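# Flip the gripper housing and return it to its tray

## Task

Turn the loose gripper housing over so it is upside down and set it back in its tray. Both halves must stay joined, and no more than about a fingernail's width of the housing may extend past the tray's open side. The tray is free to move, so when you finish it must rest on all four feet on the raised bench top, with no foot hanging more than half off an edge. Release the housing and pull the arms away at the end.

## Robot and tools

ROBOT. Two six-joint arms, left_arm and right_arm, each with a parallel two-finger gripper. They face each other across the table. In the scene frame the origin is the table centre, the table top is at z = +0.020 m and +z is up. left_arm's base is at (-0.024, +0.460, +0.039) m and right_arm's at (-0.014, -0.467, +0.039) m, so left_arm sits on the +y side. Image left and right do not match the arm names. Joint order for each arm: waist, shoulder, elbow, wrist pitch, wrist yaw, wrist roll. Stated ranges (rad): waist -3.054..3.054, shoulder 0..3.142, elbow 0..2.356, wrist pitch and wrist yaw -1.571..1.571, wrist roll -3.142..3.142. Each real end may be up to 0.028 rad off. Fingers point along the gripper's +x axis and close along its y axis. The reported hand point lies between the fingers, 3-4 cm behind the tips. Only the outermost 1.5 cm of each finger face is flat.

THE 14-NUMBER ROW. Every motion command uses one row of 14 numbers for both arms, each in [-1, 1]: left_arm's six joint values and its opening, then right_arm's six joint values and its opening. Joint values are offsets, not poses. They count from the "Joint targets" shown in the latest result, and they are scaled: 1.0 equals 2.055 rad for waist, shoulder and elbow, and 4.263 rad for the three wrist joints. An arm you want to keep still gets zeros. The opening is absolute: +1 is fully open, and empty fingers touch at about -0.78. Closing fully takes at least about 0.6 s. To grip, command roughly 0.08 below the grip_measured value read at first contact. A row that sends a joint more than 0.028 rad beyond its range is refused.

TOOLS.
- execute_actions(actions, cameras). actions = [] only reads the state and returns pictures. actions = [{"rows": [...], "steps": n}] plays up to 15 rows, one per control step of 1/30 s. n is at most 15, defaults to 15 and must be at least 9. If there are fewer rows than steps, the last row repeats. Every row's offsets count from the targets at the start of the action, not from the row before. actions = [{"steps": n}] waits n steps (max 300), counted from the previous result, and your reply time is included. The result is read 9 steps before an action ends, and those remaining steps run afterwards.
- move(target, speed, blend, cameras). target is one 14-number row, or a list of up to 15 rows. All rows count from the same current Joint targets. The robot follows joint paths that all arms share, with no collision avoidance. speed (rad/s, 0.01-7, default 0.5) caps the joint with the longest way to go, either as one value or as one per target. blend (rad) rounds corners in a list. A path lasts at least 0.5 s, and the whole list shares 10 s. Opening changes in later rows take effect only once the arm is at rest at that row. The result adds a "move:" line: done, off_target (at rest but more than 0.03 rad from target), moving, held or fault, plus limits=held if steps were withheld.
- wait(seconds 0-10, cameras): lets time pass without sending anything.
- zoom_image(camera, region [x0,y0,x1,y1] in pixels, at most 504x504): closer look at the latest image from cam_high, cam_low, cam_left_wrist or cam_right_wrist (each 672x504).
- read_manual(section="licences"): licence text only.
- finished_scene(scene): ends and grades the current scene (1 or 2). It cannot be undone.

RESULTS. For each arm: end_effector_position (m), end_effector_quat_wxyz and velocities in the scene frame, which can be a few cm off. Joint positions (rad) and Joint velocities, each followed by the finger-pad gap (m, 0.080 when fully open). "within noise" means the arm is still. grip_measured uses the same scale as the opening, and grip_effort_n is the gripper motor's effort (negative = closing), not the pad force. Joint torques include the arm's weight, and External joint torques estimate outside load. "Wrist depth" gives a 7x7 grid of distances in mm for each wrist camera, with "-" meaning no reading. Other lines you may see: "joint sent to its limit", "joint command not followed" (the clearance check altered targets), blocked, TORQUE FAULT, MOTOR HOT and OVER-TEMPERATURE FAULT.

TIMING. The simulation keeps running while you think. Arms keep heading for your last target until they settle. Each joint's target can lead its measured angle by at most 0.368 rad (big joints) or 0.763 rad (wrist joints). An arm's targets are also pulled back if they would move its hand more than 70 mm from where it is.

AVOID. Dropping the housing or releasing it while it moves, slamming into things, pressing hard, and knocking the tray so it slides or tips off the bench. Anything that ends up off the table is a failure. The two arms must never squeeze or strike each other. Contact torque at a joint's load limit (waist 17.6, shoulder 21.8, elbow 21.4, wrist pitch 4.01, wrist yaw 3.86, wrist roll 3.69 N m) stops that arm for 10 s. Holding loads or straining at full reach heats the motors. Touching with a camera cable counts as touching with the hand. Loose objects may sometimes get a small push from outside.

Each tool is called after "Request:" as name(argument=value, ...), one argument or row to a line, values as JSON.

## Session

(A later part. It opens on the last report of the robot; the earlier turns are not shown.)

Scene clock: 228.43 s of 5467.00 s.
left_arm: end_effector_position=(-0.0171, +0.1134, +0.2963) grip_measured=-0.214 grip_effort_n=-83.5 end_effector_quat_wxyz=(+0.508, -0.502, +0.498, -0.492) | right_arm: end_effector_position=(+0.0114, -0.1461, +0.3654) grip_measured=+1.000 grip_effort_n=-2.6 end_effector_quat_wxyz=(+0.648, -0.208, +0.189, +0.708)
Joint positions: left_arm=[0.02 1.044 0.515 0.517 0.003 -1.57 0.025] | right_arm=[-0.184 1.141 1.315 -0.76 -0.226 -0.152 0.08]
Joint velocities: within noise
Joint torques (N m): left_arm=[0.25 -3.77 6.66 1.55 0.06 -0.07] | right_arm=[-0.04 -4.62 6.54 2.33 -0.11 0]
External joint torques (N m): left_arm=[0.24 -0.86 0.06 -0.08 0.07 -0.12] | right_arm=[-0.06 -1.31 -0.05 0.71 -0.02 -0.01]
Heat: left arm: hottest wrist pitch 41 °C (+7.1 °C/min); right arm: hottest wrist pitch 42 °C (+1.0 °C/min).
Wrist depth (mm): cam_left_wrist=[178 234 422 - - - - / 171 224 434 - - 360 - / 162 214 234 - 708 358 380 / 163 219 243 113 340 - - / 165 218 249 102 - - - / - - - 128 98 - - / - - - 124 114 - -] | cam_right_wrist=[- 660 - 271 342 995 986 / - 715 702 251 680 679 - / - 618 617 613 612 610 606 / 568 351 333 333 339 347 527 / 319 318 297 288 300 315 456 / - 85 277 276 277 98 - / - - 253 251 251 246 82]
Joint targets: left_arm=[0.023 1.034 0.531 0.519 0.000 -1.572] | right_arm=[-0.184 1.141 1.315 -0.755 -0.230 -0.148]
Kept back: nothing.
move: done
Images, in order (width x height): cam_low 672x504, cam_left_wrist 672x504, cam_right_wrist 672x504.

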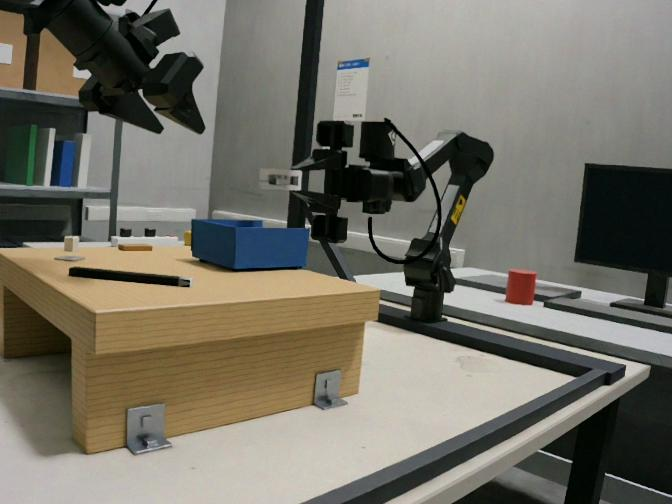

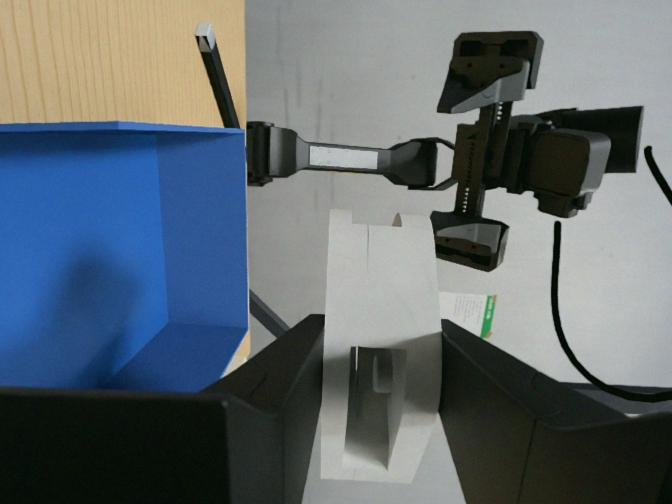

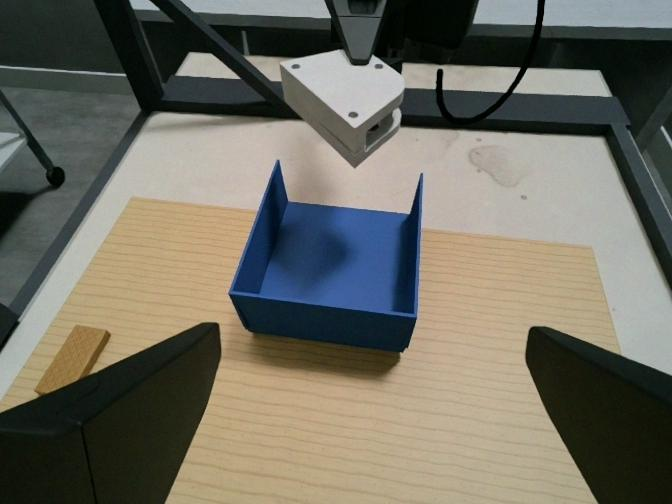

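Request:
move(
  target=[0,0,0,0,0,0.7375,-0.31,0,0,0,0,0,0,1],
  speed=1.5,
  cameras=["cam_low", "cam_high", "cam_left_wrist", "cam_right_wrist"],
)

Request:
zoom_image(
  camera="cam_left_wrist",
  region=[250, 190, 460, 500],
)

Request:
zoom_image(
  camera="cam_low",
  region=[180, 100, 400, 280],
)

Scene clock: 231.83 s of 5467.00 s.
left_arm: end_effector_position=(-0.0169, +0.1134, +0.2963) grip_measured=-0.214 grip_effort_n=-83.5 end_effector_quat_wxyz=(+0.502, +0.508, -0.492, -0.498) | right_arm: end_effector_position=(+0.0114, -0.1461, +0.3654) grip_measured=+1.000 grip_effort_n=-2.6 end_effector_quat_wxyz=(+0.648, -0.208, +0.189, +0.708)
Joint positions: left_arm=[0.021 1.044 0.515 0.517 0.003 1.572 0.025] | right_arm=[-0.184 1.141 1.315 -0.76 -0.226 -0.152 0.08]
Joint velocities: within noise
Joint torques (N m): left_arm=[0.23 -3.72 6.69 1.58 0.06 0.14] | right_arm=[-0.04 -4.62 6.55 2.33 -0.11 0]
External joint torques (N m): left_arm=[0.21 -0.86 0.14 -0.04 0.07 0.19] | right_arm=[-0.06 -1.19 -0.16 0.68 -0.01 -0.01]
Heat: left arm: hottest wrist pitch 41 °C (+8.0 °C/min); right arm: hottest wrist pitch 42 °C (+1.0 °C/min).
Wrist depth (mm): cam_left_wrist=[- - - - - 305 205 / - - 355 - - 216 184 / - 352 395 - 650 226 183 / - - 379 113 111 238 182 / - - 407 102 102 217 181 / - - - 128 98 - 166 / - - - 124 114 - -] | cam_right_wrist=[- 660 805 295 992 994 979 / - 713 697 254 665 680 - / - 619 618 598 613 606 606 / 568 353 334 332 340 347 531 / 319 318 297 288 301 314 461 / - 85 278 278 277 98 - / - - 252 251 251 246 82]
Joint targets: left_arm=[0.023 1.034 0.531 0.519 0.000 1.572] | right_arm=[-0.184 1.141 1.315 -0.755 -0.230 -0.148]
Kept back: nothing.
move: done

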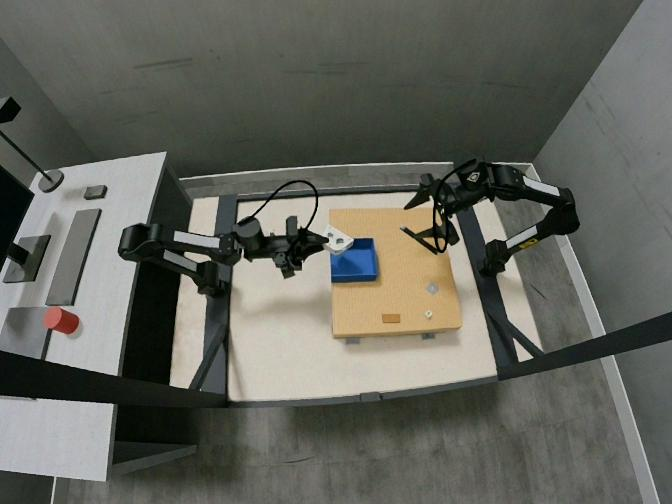

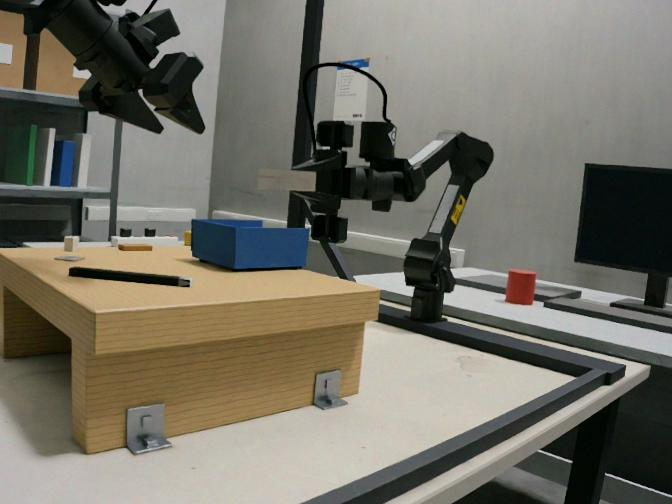

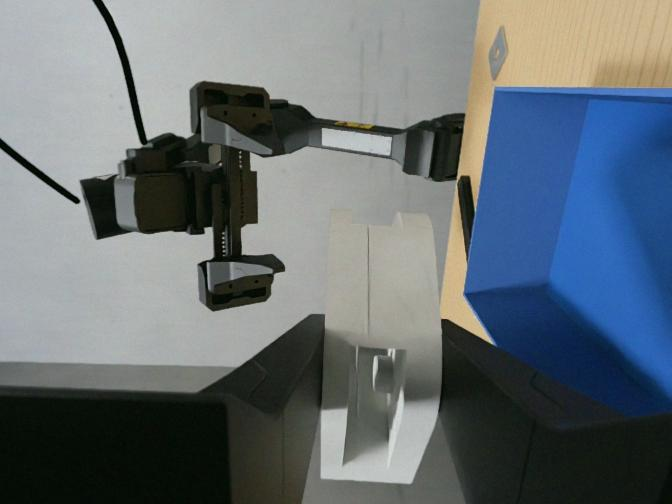

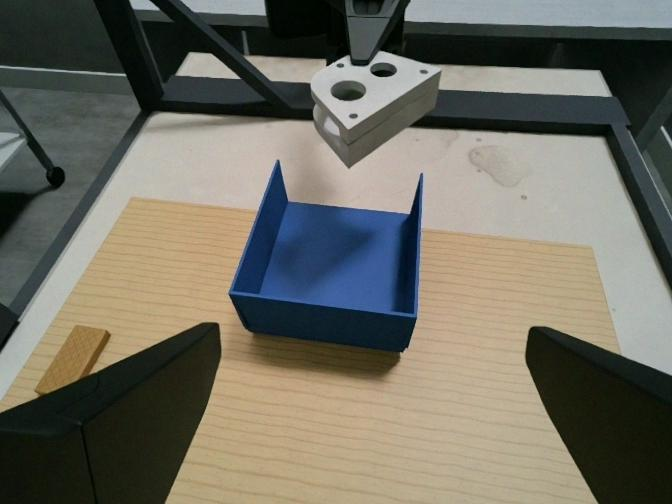

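Scaled by 1.626 from the camera's 672x504 image, which has a finer 960x720 frame.

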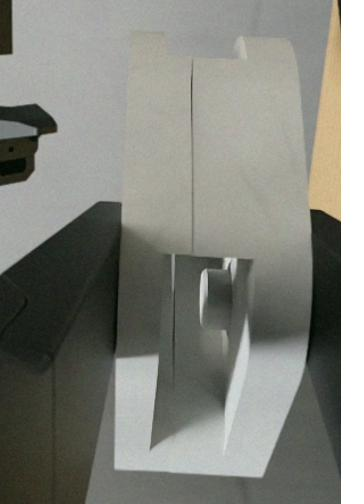

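Scaled by 2.291 from the camera's 672x504 image, which has a finer 960x720 frame.

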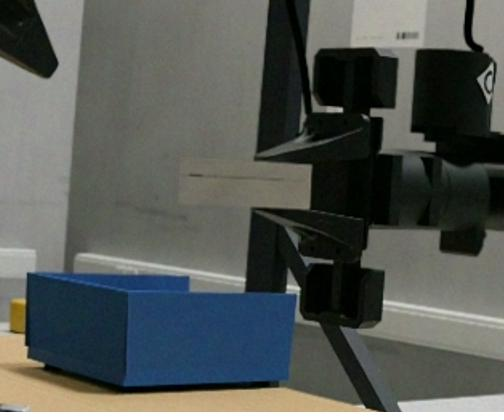

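Request:
zoom_image(
  camera="cam_right_wrist",
  region=[220, 0, 470, 190],
)

Request:
zoom_image(
  camera="cam_high",
  region=[270, 200, 400, 300],
)

Scaled by 2.016 from the camera's 672x504 image, which has a finer 960x720 frame.

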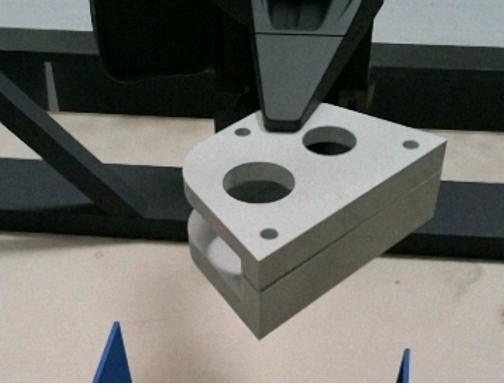

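Scaled by 3.877 from the camera's 672x504 image, which has a finer 960x720 frame.

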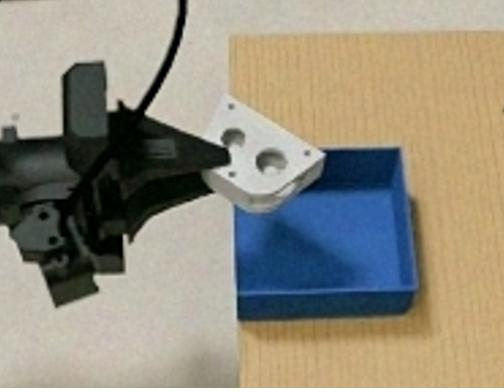

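Request:
move(
  target=[
    [-0.0238,0,0,0,0,0.7375,-0.31,0,0,0,0,0,0,1],
    [-0.0238,0.0514,-0.0688,0.0525,0,0.7375,-0.31,0,0,0,0,0,0,1],
  ],
  speed=[0.3,0.3],
  cameras=["cam_low", "cam_high", "cam_left_wrist", "cam_right_wrist"],
)

Request:
zoom_image(
  camera="cam_right_wrist",
  region=[220, 20, 470, 210],
)

Request:
zoom_image(
  camera="cam_high",
  region=[270, 200, 400, 300],
)

target 1 of 2 would take left_arm/dleft/joint_5 (the wrist roll) more than 0.028 radians past the upper end of its range (3.142 radians), so nothing of the call was run. Give that column a number nearer 0 in that row, or first move the joint away from that end.
Scene clock: 241.93 s of 5467.00 s.
left_arm: end_effector_position=(-0.0169, +0.1134, +0.2963) grip_measured=-0.214 grip_effort_n=-83.5 end_effector_quat_wxyz=(+0.502, +0.508, -0.492, -0.498) | right_arm: end_effector_position=(+0.0114, -0.1461, +0.3654) grip_measured=+1.000 grip_effort_n=-2.6 end_effector_quat_wxyz=(+0.648, -0.208, +0.189, +0.708)
Joint positions: left_arm=[0.021 1.044 0.515 0.517 0.003 1.572 0.025] | right_arm=[-0.184 1.141 1.315 -0.76 -0.226 -0.152 0.08]
Joint velocities: within noise
Joint torques (N m): left_arm=[0.23 -3.73 6.69 1.58 0.07 0.12] | right_arm=[-0.03 -4.61 6.53 2.33 -0.11 -0.01]
External joint torques (N m): left_arm=[0.25 -0.8 0.06 -0.07 0.06 0.17] | right_arm=[-0.03 -1.24 -0.07 0.72 -0.02 -0.01]
Heat: left arm: hottest wrist pitch 41 °C (+8.0 °C/min); right arm: hottest wrist pitch 42 °C (+1.0 °C/min).
Joint targets: left_arm=[0.023 1.034 0.531 0.519 0.000 1.572] | right_arm=[-0.184 1.141 1.315 -0.755 -0.230 -0.148]
Steps of this call (1-303: nothing new was sent). Readings (joint positions of left_arm | right_arm):
1: [0.021 1.044 0.515 0.517 0.003 1.572] | [-0.184 1.141 1.315 -0.760 -0.226 -0.152]
2: [0.021 1.044 0.515 0.517 0.003 1.572] | [-0.184 1.141 1.315 -0.760 -0.226 -0.152]
4: [0.021 1.044 0.515 0.517 0.003 1.572] | [-0.184 1.141 1.315 -0.760 -0.226 -0.152]
8: [0.021 1.044 0.515 0.517 0.003 1.572] | [-0.184 1.141 1.315 -0.760 -0.226 -0.152]
303: the state above

Scaled by 2.016 from the camera's 672x504 image, which has a finer 960x720 frame.

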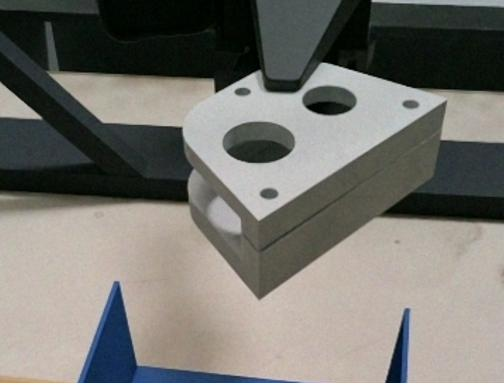

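Scaled by 3.877 from the camera's 672x504 image, which has a finer 960x720 frame.

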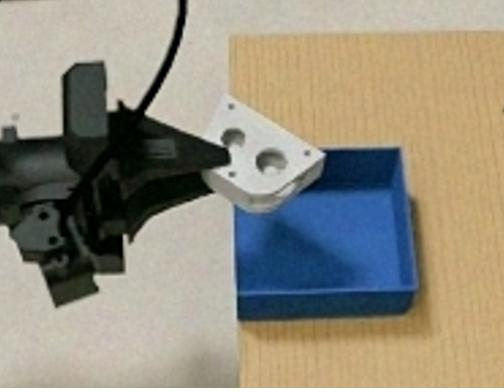

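Request:
move(
  target=[
    [-0.0238,0,0,0,0,0,-0.31,0,0,0,0,0,0,1],
    [-0.0238,0.0514,-0.0688,0.0525,0,0,-0.31,0,0,0,0,0,0,1],
  ],
  speed=[0.3,0.3],
  cameras=["cam_low", "cam_high", "cam_left_wrist", "cam_right_wrist"],
)

Request:
zoom_image(
  camera="cam_right_wrist",
  region=[220, 60, 470, 300],
)

Request:
zoom_image(
  camera="cam_high",
  region=[270, 200, 400, 300],
)

Scene clock: 243.93 s of 5467.00 s.
left_arm: end_effector_position=(-0.0327, +0.1121, +0.2593) grip_measured=-0.214 grip_effort_n=-83.5 end_effector_quat_wxyz=(+0.491, +0.496, -0.504, -0.509) | right_arm: end_effector_position=(+0.0114, -0.1461, +0.3654) grip_measured=+1.000 grip_effort_n=-2.6 end_effector_quat_wxyz=(+0.648, -0.208, +0.189, +0.708)
Joint positions: left_arm=[-0.024 1.136 0.397 0.73 0.004 1.572 0.025] | right_arm=[-0.184 1.141 1.315 -0.76 -0.226 -0.152 0.08]
Joint velocities: within noise
Joint torques (N m): left_arm=[-0.14 -2.48 4.06 2.24 0.01 0.11] | right_arm=[-0.04 -4.61 6.54 2.33 -0.11 -0.01]
External joint torques (N m): left_arm=[-0.14 0.65 -2.17 0.6 0.01 0.16] | right_arm=[-0.02 -1.3 -0.03 0.73 -0.03 -0.01]
Heat: left arm: hottest wrist pitch 41 °C (+7.0 °C/min); right arm: hottest wrist pitch 42 °C (+1.0 °C/min).
Wrist depth (mm): cam_left_wrist=[- - - - - 227 151 / - - - - 378 224 149 / - 379 710 - 225 169 136 / - 380 - 113 232 192 134 / - - 393 102 104 188 134 / - - - 128 98 - 127 / - - - 125 114 - -] | cam_right_wrist=[- 656 627 315 - 987 978 / - 716 709 299 687 688 - / - 616 618 286 614 608 602 / 565 354 334 335 341 347 528 / 320 318 296 287 301 315 460 / - 85 277 276 277 98 - / - - 252 251 251 246 82]
Joint targets: left_arm=[-0.026 1.140 0.390 0.742 0.000 1.572] | right_arm=[-0.184 1.141 1.315 -0.755 -0.230 -0.148]
Kept back: nothing.
move: done

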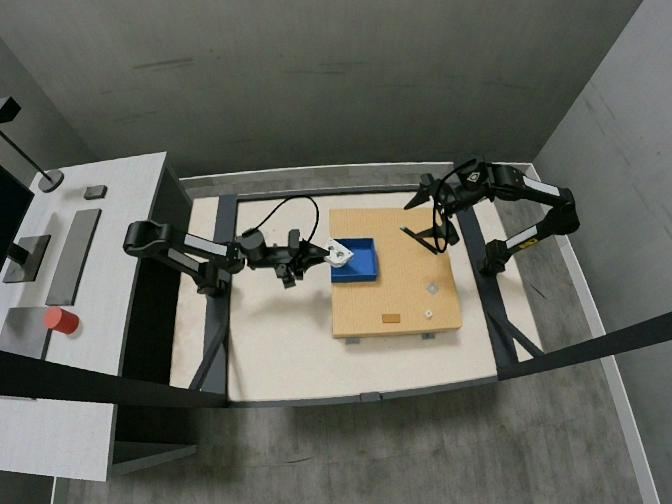

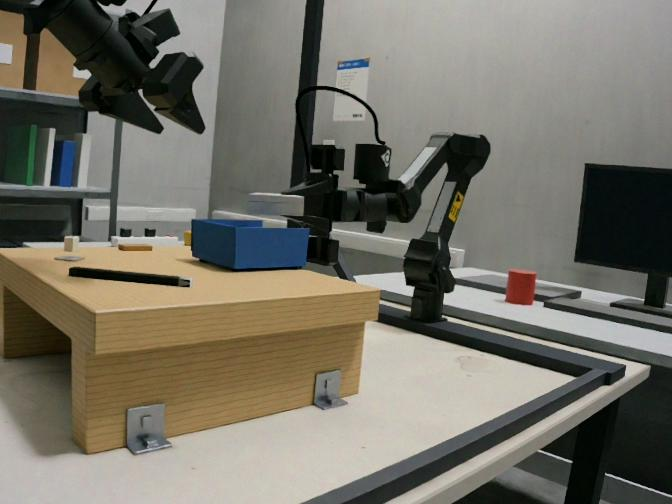

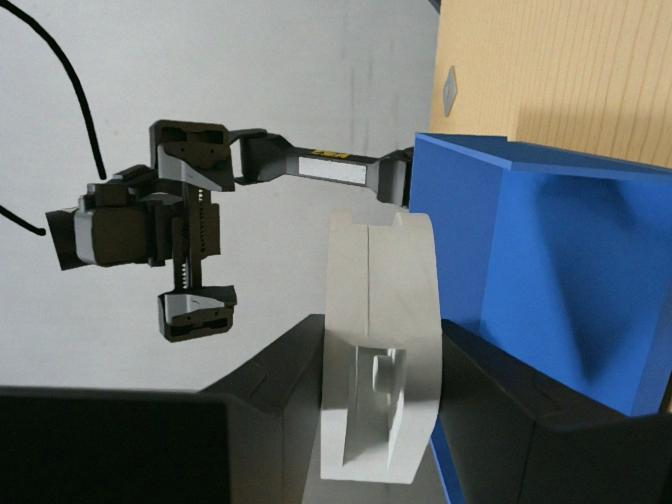

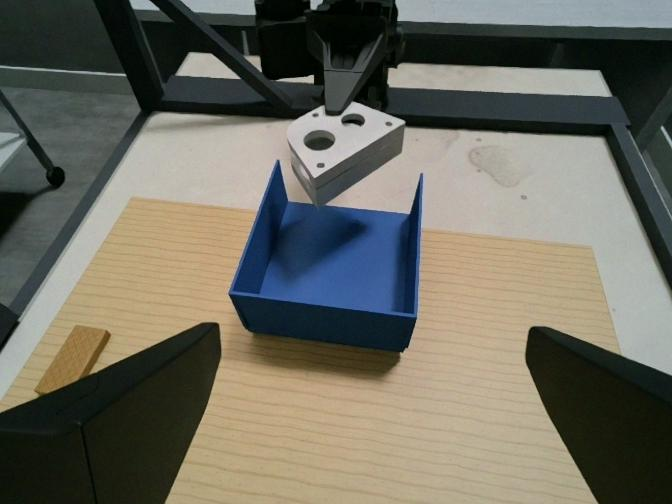

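Scaled by 2.016 from the camera's 672x504 image, which has a finer 960x720 frame.

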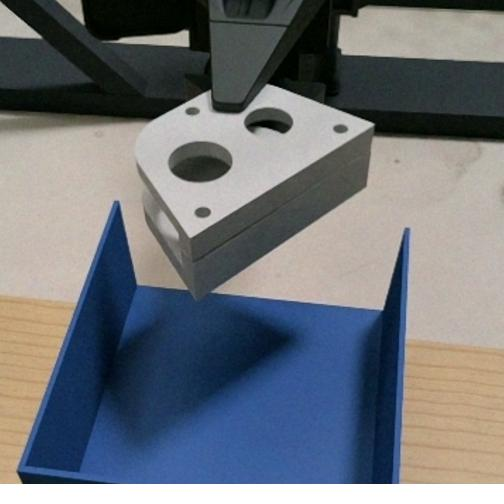

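Scaled by 3.877 from the camera's 672x504 image, which has a finer 960x720 frame.

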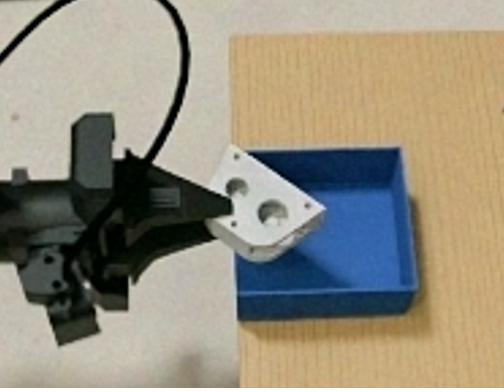

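Request:
move(
  target=[0.0039,0.0968,-0.0606,0.0761,0,0,-0.31,0,0,0,0,0,0,1],
  speed=0.2,
  cameras=["cam_low", "cam_high", "cam_left_wrist", "cam_right_wrist"],
)

Request:
zoom_image(
  camera="cam_right_wrist",
  region=[220, 60, 470, 300],
)

Request:
zoom_image(
  camera="cam_high",
  region=[270, 200, 400, 300],
)

Scene clock: 249.83 s of 5467.00 s.
left_arm: end_effector_position=(-0.0315, +0.1126, +0.2125) grip_measured=-0.214 grip_effort_n=-83.5 end_effector_quat_wxyz=(+0.492, +0.497, -0.504, -0.508) | right_arm: end_effector_position=(+0.0114, -0.1461, +0.3654) grip_measured=+1.000 grip_effort_n=-2.6 end_effector_quat_wxyz=(+0.648, -0.208, +0.189, +0.708)
Joint positions: left_arm=[-0.021 1.334 0.272 1.054 0.004 1.572 0.025] | right_arm=[-0.184 1.141 1.315 -0.76 -0.226 -0.152 0.08]
Joint velocities: within noise
Joint torques (N m): left_arm=[0.27 -2.74 3.3 2.22 0.01 0.11] | right_arm=[-0.04 -4.62 6.54 2.33 -0.11 0]
External joint torques (N m): left_arm=[0.29 0.74 -1.89 0.59 0 0.16] | right_arm=[-0.03 -1.22 -0.12 0.7 -0.02 -0.01]
Heat: left arm: hottest wrist pitch 41 °C (+6.0 °C/min); right arm: hottest wrist pitch 42 °C (+1.0 °C/min).
Wrist depth (mm): cam_left_wrist=[- - - - 247 124 96 / - - - - 214 132 100 / 470 378 - 228 159 108 105 / 376 406 - 113 126 112 111 / - 402 - 102 104 119 118 / - - - 128 98 - 126 / - - - 124 122 - -] | cam_right_wrist=[- 664 - 341 - 991 986 / - 721 705 352 684 684 - / - 619 618 331 610 612 611 / 566 353 333 325 340 347 530 / 320 320 296 287 301 316 456 / - 85 279 278 276 98 - / - - 253 251 251 246 82]
Joint targets: left_arm=[-0.018 1.339 0.265 1.067 0.000 1.572] | right_arm=[-0.184 1.141 1.315 -0.755 -0.230 -0.148]
Kept back: nothing.
move: done

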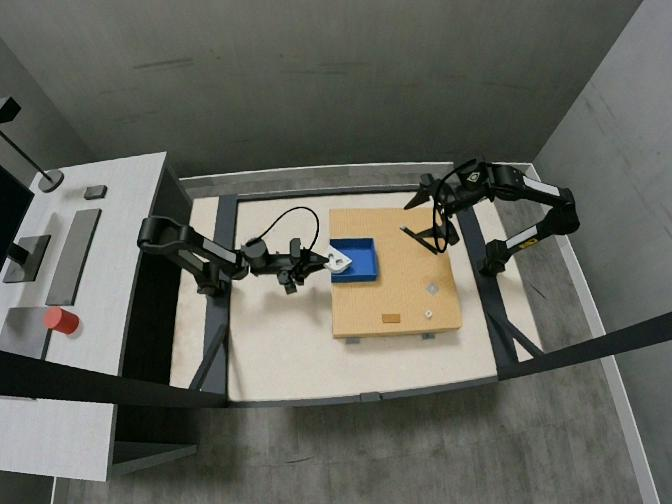

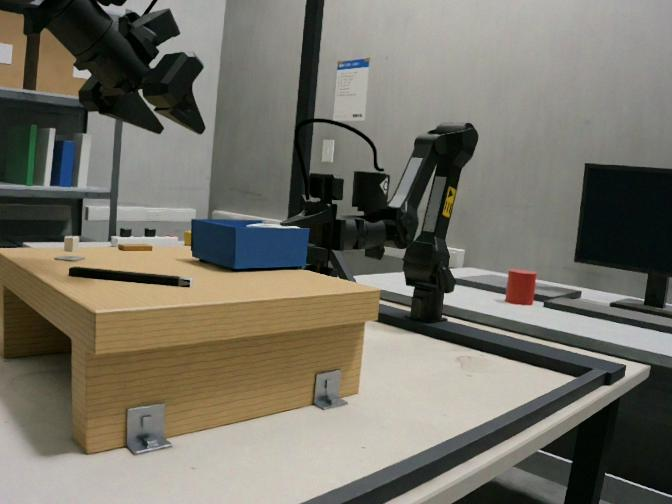

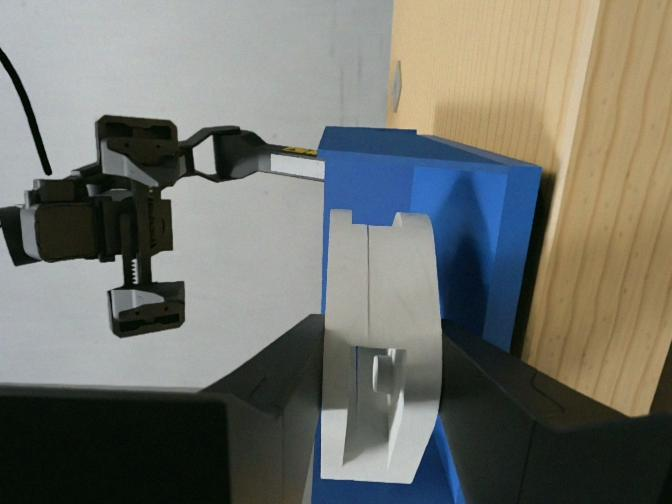

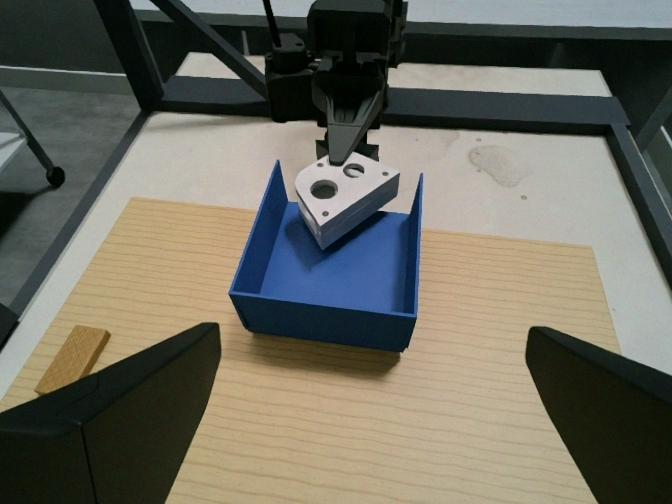

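Scaled by 2.016 from the camera's 672x504 image, which has a finer 960x720 frame.

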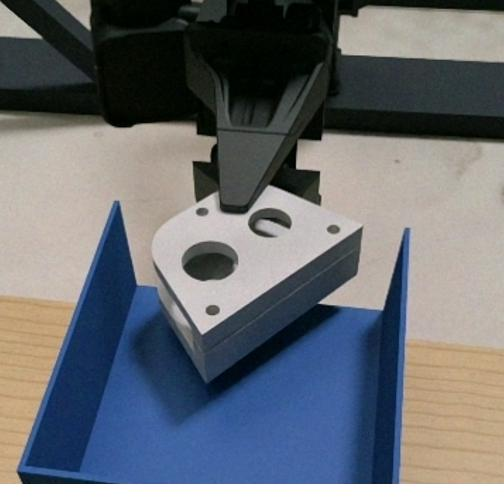

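Scaled by 3.877 from the camera's 672x504 image, which has a finer 960x720 frame.

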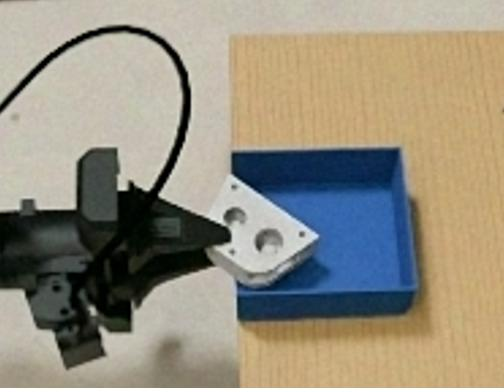

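Request:
move(
  target=[0,0.0489,-0.01577,0.0319,0,0,-0.31,0,0,0,0,0,0,1],
  speed=0.06,
  cameras=["cam_low", "cam_left_wrist", "cam_right_wrist"],
)

Request:
zoom_image(
  camera="cam_right_wrist",
  region=[220, 100, 470, 340],
)

Request:
zoom_image(
  camera="cam_left_wrist",
  region=[250, 100, 560, 500],
)

Scene clock: 253.80 s of 5467.00 s.
left_arm: end_effector_position=(-0.0313, +0.1125, +0.1980) grip_measured=-0.214 grip_effort_n=-83.5 end_effector_quat_wxyz=(+0.494, +0.495, -0.505, -0.506) | right_arm: end_effector_position=(+0.0114, -0.1461, +0.3654) grip_measured=+1.000 grip_effort_n=-2.6 end_effector_quat_wxyz=(+0.648, -0.208, +0.189, +0.708)
Joint positions: left_arm=[-0.021 1.433 0.24 1.192 0.003 1.572 0.025] | right_arm=[-0.184 1.141 1.315 -0.76 -0.226 -0.152 0.08]
Joint velocities: within noise
Joint torques (N m): left_arm=[0.26 -2.78 2.85 2.12 0.01 0.11] | right_arm=[-0.04 -4.63 6.53 2.33 -0.11 0]
External joint torques (N m): left_arm=[0.24 0.89 -1.84 0.49 0.02 0.17] | right_arm=[-0.06 -1.17 -0.16 0.7 -0.01 -0.01]
Heat: left arm: hottest wrist pitch 42 °C (+7.0 °C/min); right arm: hottest wrist pitch 42 °C (+1.0 °C/min).
Wrist depth (mm): cam_left_wrist=[- - - - 190 101 96 / - - - - 188 101 99 / 386 392 - 226 132 106 105 / - 398 - 113 110 111 112 / - 404 - 102 102 117 120 / - - - 128 98 - 247 / - - - 124 114 - -] | cam_right_wrist=[- 661 - 350 990 999 972 / - 720 707 365 688 687 - / - 621 619 341 607 611 606 / 572 353 336 325 340 347 531 / 319 318 297 288 300 315 456 / - 85 279 277 276 98 - / - - 252 251 250 247 82]
Joint targets: left_arm=[-0.018 1.439 0.233 1.203 0.000 1.572] | right_arm=[-0.184 1.141 1.315 -0.755 -0.230 -0.148]
Kept back: nothing.
move: done
Images, in order (width x height): cam_low 672x504, cam_left_wrist 672x504, cam_right_wrist 672x504.

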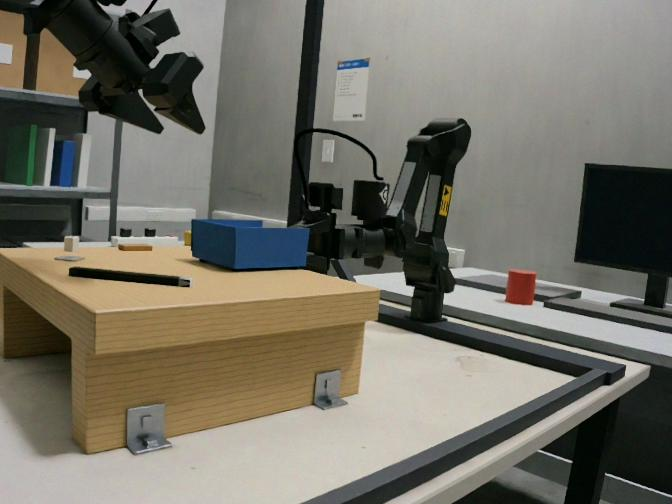

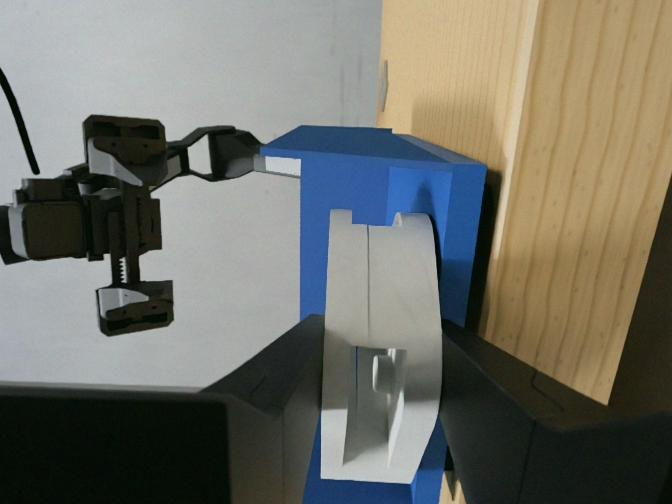

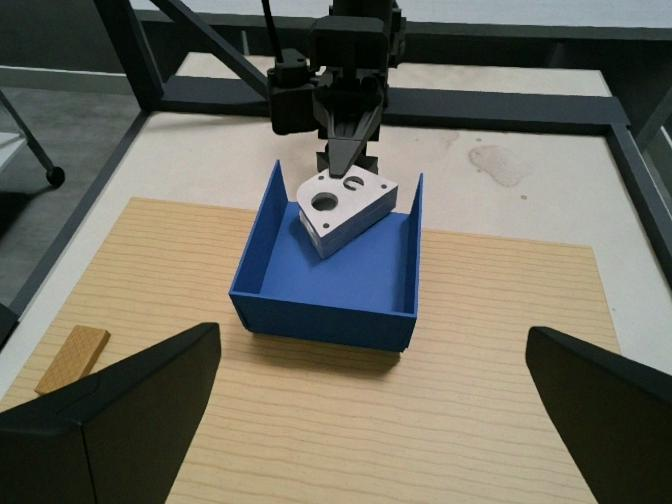

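Scaled by 2.016 from the camera's 672x504 image, which has a finer 960x720 frame.

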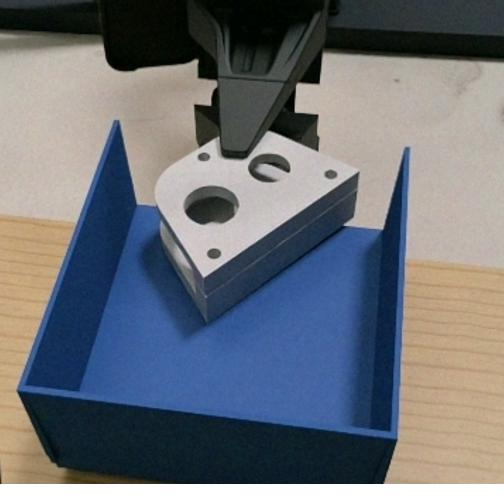

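Scaled by 1.260 from the camera's 672x504 image, which has a finer 960x720 frame.

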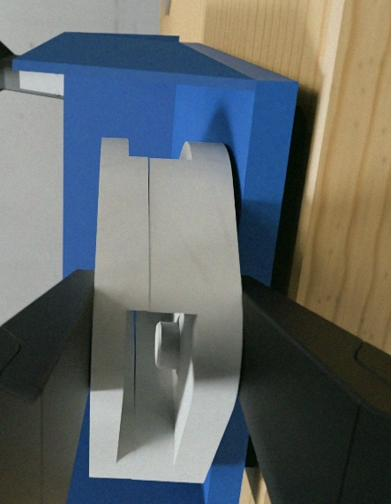

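Request:
move(
  target=[0,0.0057,-0.0016,0.0034,0,0,-0.31,0,0,0,0,0,0,1],
  speed=0.03,
  cameras=["cam_left_wrist", "cam_right_wrist"],
)

Request:
zoom_image(
  camera="cam_right_wrist",
  region=[220, 100, 470, 340],
)

Request:
zoom_image(
  camera="cam_left_wrist",
  region=[250, 100, 560, 500],
)

Scene clock: 255.07 s of 5467.00 s.
left_arm: end_effector_position=(-0.0313, +0.1124, +0.1974) grip_measured=-0.214 grip_effort_n=-83.5 end_effector_quat_wxyz=(+0.495, +0.494, -0.506, -0.504) | right_arm: end_effector_position=(+0.0114, -0.1461, +0.3654) grip_measured=+1.000 grip_effort_n=-2.6 end_effector_quat_wxyz=(+0.648, -0.208, +0.189, +0.708)
Joint positions: left_arm=[-0.021 1.444 0.238 1.209 0.003 1.572 0.025] | right_arm=[-0.184 1.141 1.315 -0.76 -0.226 -0.152 0.08]
Joint velocities: within noise
Joint torques (N m): left_arm=[0.25 -2.65 2.7 1.98 0.01 0.11] | right_arm=[-0.04 -4.62 6.55 2.33 -0.11 0]
External joint torques (N m): left_arm=[0.25 1.02 -1.88 0.36 0.01 0.16] | right_arm=[-0.04 -1.24 -0.11 0.69 -0.02 -0.01]
Heat: left arm: hottest wrist pitch 42 °C (+6.1 °C/min); right arm: hottest wrist pitch 42 °C (+1.0 °C/min).
Wrist depth (mm): cam_left_wrist=[- - - - 192 101 95 / - - - - 187 100 99 / 384 393 - 227 131 106 104 / - 399 - 113 109 110 112 / - 407 - 102 102 117 120 / - - - 128 98 - 247 / - - - 124 115 - -] | cam_right_wrist=[- 659 995 349 995 988 998 / - 725 703 367 690 685 - / - 617 615 347 619 610 607 / 569 352 333 324 339 347 530 / 320 320 297 287 300 316 456 / - 85 278 278 276 98 - / - - 252 251 251 247 82]
Joint targets: left_arm=[-0.018 1.451 0.230 1.217 0.000 1.572] | right_arm=[-0.184 1.141 1.315 -0.755 -0.230 -0.148]
Kept back: nothing.
move: done
Images, in order (width x height): cam_left_wrist 672x504, cam_right_wrist 672x504.

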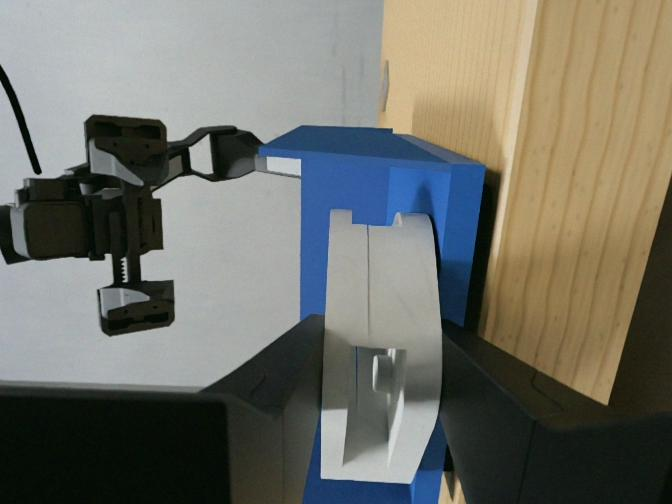

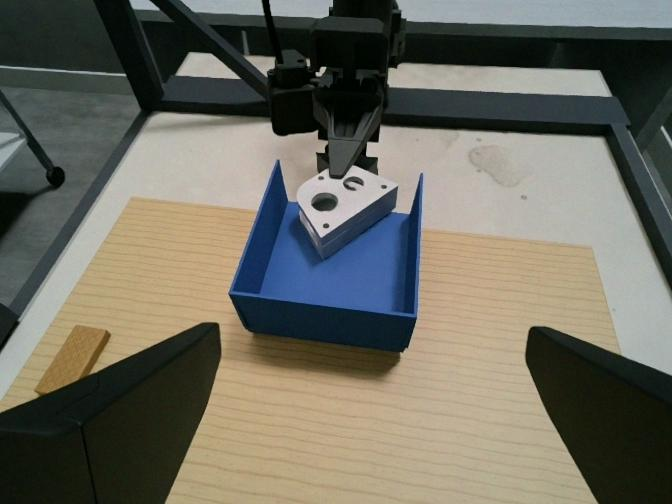

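Scaled by 2.016 from the camera's 672x504 image, which has a finer 960x720 frame.

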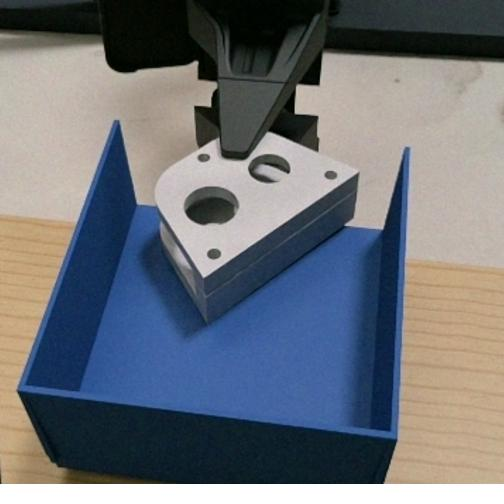

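Scaled by 1.260 from the camera's 672x504 image, which has a finer 960x720 frame.

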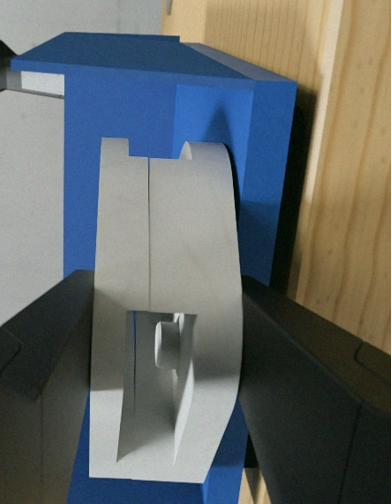

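Request:
move(
  target=[0,0.0035,-0.0010,0.0021,0,0,-0.31,0,0,0,0,0,0,1],
  speed=0.03,
  cameras=["cam_left_wrist", "cam_right_wrist"],
)

Request:
zoom_image(
  camera="cam_left_wrist",
  region=[250, 100, 560, 500],
)

Scene clock: 256.80 s of 5467.00 s.
left_arm: end_effector_position=(-0.0313, +0.1124, +0.1968) grip_measured=-0.214 grip_effort_n=-83.5 end_effector_quat_wxyz=(+0.495, +0.494, -0.506, -0.504) | right_arm: end_effector_position=(+0.0114, -0.1461, +0.3654) grip_measured=+1.000 grip_effort_n=-2.6 end_effector_quat_wxyz=(+0.648, -0.208, +0.189, +0.708)
Joint positions: left_arm=[-0.021 1.45 0.236 1.218 0.003 1.572 0.025] | right_arm=[-0.184 1.141 1.315 -0.76 -0.226 -0.152 0.08]
Joint velocities: within noise
Joint torques (N m): left_arm=[0.24 -2.56 2.63 1.92 0 0.11] | right_arm=[-0.02 -4.62 6.53 2.32 -0.11 -0.01]
External joint torques (N m): left_arm=[0.26 1.13 -1.94 0.3 0 0.16] | right_arm=[-0.02 -1.23 -0.12 0.69 -0.02 -0.01]
Heat: left arm: hottest wrist pitch 42 °C (+6.0 °C/min); right arm: hottest wrist pitch 42 °C (+1.0 °C/min).
Wrist depth (mm): cam_left_wrist=[- - - - 192 101 95 / - - - - 187 100 99 / 383 392 - 225 132 105 104 / - 395 - 113 109 110 111 / - 404 - 102 103 117 119 / - - - 128 98 - 247 / - - - 123 115 - -] | cam_right_wrist=[- 657 - 351 997 979 985 / - 723 702 366 692 677 - / - 620 612 346 618 607 609 / 572 354 334 324 341 347 530 / 318 319 297 288 300 312 458 / - 85 278 277 277 98 - / - - 253 251 250 247 82]
Joint targets: left_arm=[-0.018 1.458 0.227 1.226 0.000 1.572] | right_arm=[-0.184 1.141 1.315 -0.755 -0.230 -0.148]
Kept back: nothing.
move: done
Images, in order (width x height): cam_left_wrist 672x504, cam_right_wrist 672x504.

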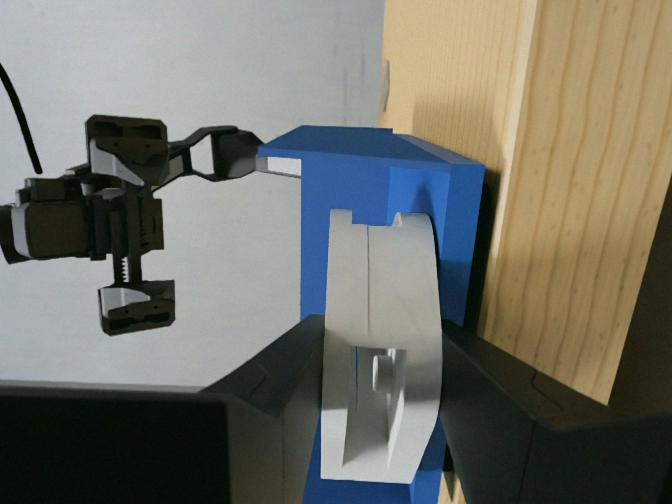

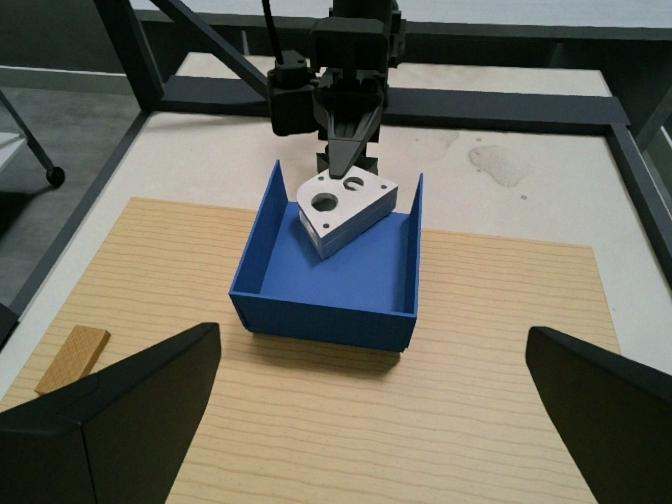

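Scaled by 1.260 from the camera's 672x504 image, which has a finer 960x720 frame.

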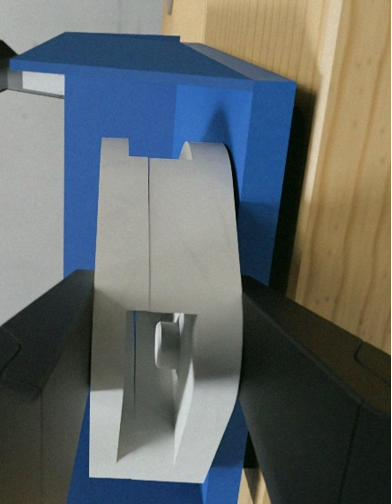

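Request:
execute_actions(
  actions=[
    {"rows": [[0,0,0,0,0,0,-0.22,0,0,0,0,0,0,1],[0,0,0,0,0,0,-0.215,0,0,0,0,0,0,1],[0,0,0,0,0,0,-0.21,0,0,0,0,0,0,1],[0,0,0,0,0,0,-0.205,0,0,0,0,0,0,1],[0,0,0,0,0,0,-0.20,0,0,0,0,0,0,1],[0,0,0,0,0,0,-0.195,0,0,0,0,0,0,1],[0,0,0,0,0,0,-0.19,0,0,0,0,0,0,1],[0,0,0,0,0,0,-0.185,0,0,0,0,0,0,1],[0,0,0,0,0,0,-0.18,0,0,0,0,0,0,1],[0,0,0,0,0,0,-0.175,0,0,0,0,0,0,1],[0,0,0,0,0,0,-0.17,0,0,0,0,0,0,1],[0,0,0,0,0,0,-0.165,0,0,0,0,0,0,1],[0,0,0,0,0,0,-0.16,0,0,0,0,0,0,1]], "steps": 15},
  ],
  cameras=[],
)

Request:
wait(
  seconds=0.4,
  cameras=["cam_left_wrist", "cam_right_wrist"],
)

Request:
zoom_image(
  camera="cam_left_wrist",
  region=[250, 100, 560, 500],
)

Request:
zoom_image(
  camera="cam_right_wrist",
  region=[220, 100, 470, 340],
)

Scene clock: 257.83 s of 5467.00 s.
left_arm: end_effector_position=(-0.0315, +0.1123, +0.1966) grip_measured=-0.203 grip_effort_n=-32.8 end_effector_quat_wxyz=(+0.495, +0.494, -0.507, -0.505) end_effector_velocity=(+0.000, +0.000, -0.003) end_effector_angular_velocity=(+0.012, -0.008, +0.005) | right_arm: end_effector_position=(+0.0114, -0.1461, +0.3654) grip_measured=+1.000 grip_effort_n=-2.6 end_effector_quat_wxyz=(+0.648, -0.208, +0.189, +0.708)
Joint positions: left_arm=[-0.021 1.451 0.236 1.218 0.004 1.572 0.026] | right_arm=[-0.184 1.141 1.315 -0.76 -0.226 -0.152 0.08]
Joint velocities: left_arm=[-0.002 0.002 -0.002 -0.007 -0.007 0.007 0.006] | right_arm=[within noise]
Joint torques (N m): left_arm=[0.26 -2.64 2.63 1.91 0.01 0.12] | right_arm=[-0.04 -4.63 6.53 2.33 -0.11 -0.01]
External joint torques (N m): left_arm=[0.25 1.02 -1.9 0.31 0.01 0.17] | right_arm=[-0.05 -1.21 -0.14 0.7 -0.02 -0.01]
Heat: left arm: hottest wrist pitch 42 °C (+6.0 °C/min); right arm: hottest wrist pitch 42 °C (+1.0 °C/min).
Wrist depth (mm): cam_left_wrist=[- - - - 192 100 95 / - - - - 187 100 99 / 387 392 - 226 131 105 104 / - 396 - 113 109 110 111 / - 403 - 102 102 117 120 / - - - 128 98 - 246 / - - - 124 121 - -] | cam_right_wrist=[- 661 - 350 988 - 989 / - 715 699 367 698 683 - / - 620 617 346 612 610 606 / 574 353 332 325 337 347 527 / 320 318 297 287 300 314 455 / - 85 277 277 276 98 - / - - 252 250 251 246 82]
Joint targets: left_arm=[-0.018 1.458 0.228 1.226 0.000 1.572] | right_arm=[-0.184 1.141 1.315 -0.755 -0.230 -0.148]
Steps of this call (1-25: nothing new was sent; 26-31: this action's first 6). Readings (joint positions of left_arm | right_arm):
26: [-0.021 1.451 0.236 1.218 0.004 1.572] | [-0.184 1.141 1.315 -0.760 -0.226 -0.152]
27: [-0.021 1.451 0.236 1.218 0.004 1.572] | [-0.184 1.141 1.315 -0.760 -0.226 -0.152]
29: [-0.021 1.451 0.236 1.218 0.004 1.572] | [-0.184 1.141 1.315 -0.760 -0.226 -0.152]
31: the state above
No camera images: "cameras" was empty.

Scene clock: 258.53 s of 5467.00 s.
left_arm: end_effector_position=(-0.0313, +0.1126, +0.1955) grip_measured=-0.164 grip_effort_n=12.8 end_effector_quat_wxyz=(+0.494, +0.495, -0.505, -0.505) | right_arm: end_effector_position=(+0.0114, -0.1461, +0.3654) grip_measured=+1.000 grip_effort_n=-2.6 end_effector_quat_wxyz=(+0.648, -0.208, +0.189, +0.708)
Joint positions: left_arm=[-0.021 1.453 0.234 1.218 0.003 1.572 0.028] | right_arm=[-0.184 1.141 1.315 -0.76 -0.226 -0.152 0.08]
Joint velocities: within noise
Joint torques (N m): left_arm=[0.25 -2.81 2.77 1.91 0.02 0.11] | right_arm=[-0.03 -4.62 6.54 2.33 -0.11 0]
External joint torques (N m): left_arm=[0.22 0.86 -1.78 0.3 0.02 0.16] | right_arm=[-0.04 -1.22 -0.11 0.7 -0.02 -0.01]
Heat: left arm: hottest wrist pitch 42 °C (+6.0 °C/min); right arm: hottest wrist pitch 42 °C (+1.0 °C/min).
Wrist depth (mm): cam_left_wrist=[- - - - 182 97 96 / - - - - 178 101 99 / 375 391 - 226 131 105 105 / - 404 - 113 111 111 113 / - 411 - 102 113 117 235 / - - - 128 97 - 245 / - - - 123 - - -] | cam_right_wrist=[- 653 - 352 979 1000 980 / - 718 707 365 685 680 - / - 618 616 348 609 602 610 / 569 351 333 326 340 348 525 / 321 318 297 288 301 315 458 / - 85 277 277 277 98 - / - - 252 251 251 246 82]
Joint targets: left_arm=[-0.018 1.458 0.228 1.226 0.000 1.572] | right_arm=[-0.184 1.141 1.315 -0.755 -0.230 -0.148]
Steps of this call (1-9: your previous action's last 9; 10-15: toward your last target; 16-21: nothing new was sent). Readings (joint positions of left_arm | right_arm):
1: [-0.021 1.451 0.236 1.218 0.004 1.572] | [-0.184 1.141 1.315 -0.760 -0.226 -0.152]
2: [-0.021 1.451 0.236 1.218 0.004 1.572] | [-0.184 1.141 1.315 -0.760 -0.226 -0.152]
4: [-0.021 1.451 0.236 1.218 0.003 1.572] | [-0.184 1.141 1.315 -0.760 -0.226 -0.152]
8: [-0.021 1.452 0.235 1.218 0.003 1.572] | [-0.184 1.141 1.315 -0.760 -0.226 -0.152]
21: the state above
All arms were judged still, so your last target was given up. Each gripper or tool keeps its last command.
Images, in order (width x height): cam_left_wrist 672x504, cam_right_wrist 672x504.

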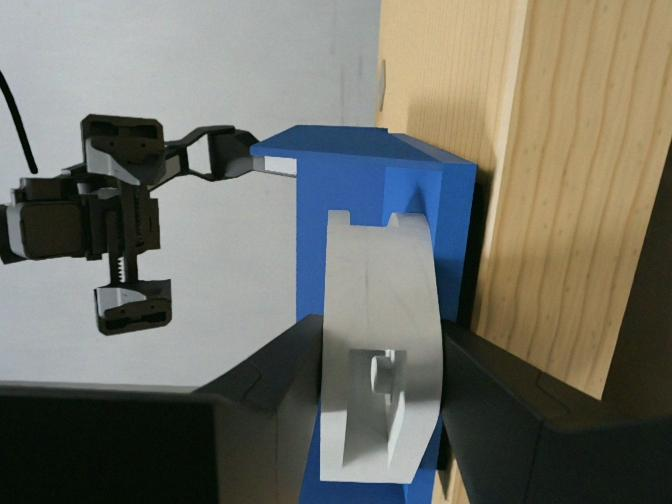

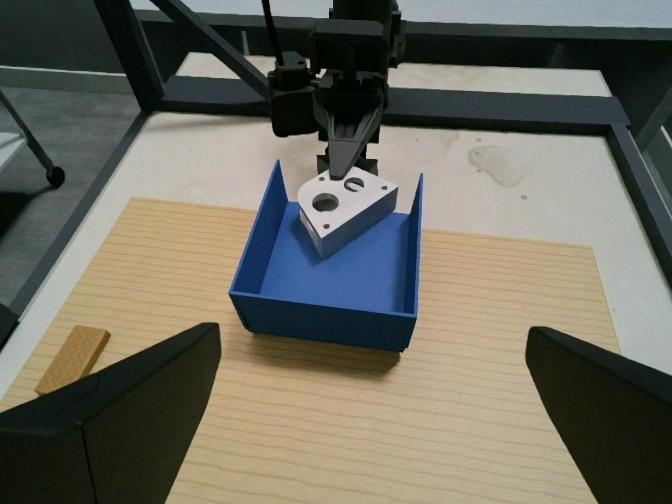

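Scaled by 1.260 from the camera's 672x504 image, which has a finer 960x720 frame.

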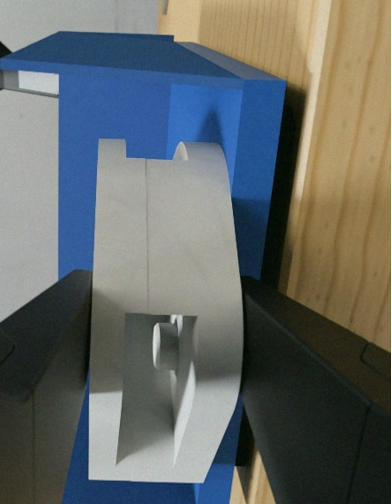

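Scaled by 2.016 from the camera's 672x504 image, which has a finer 960x720 frame.

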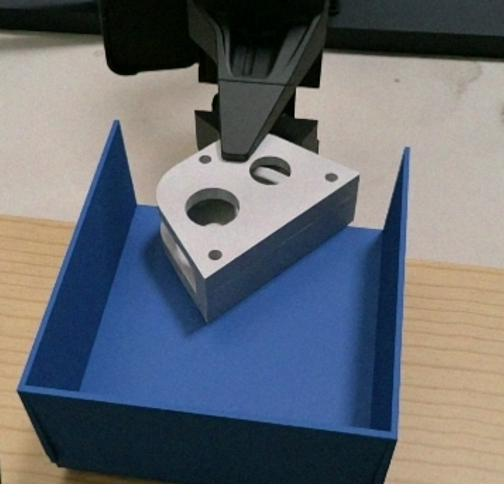

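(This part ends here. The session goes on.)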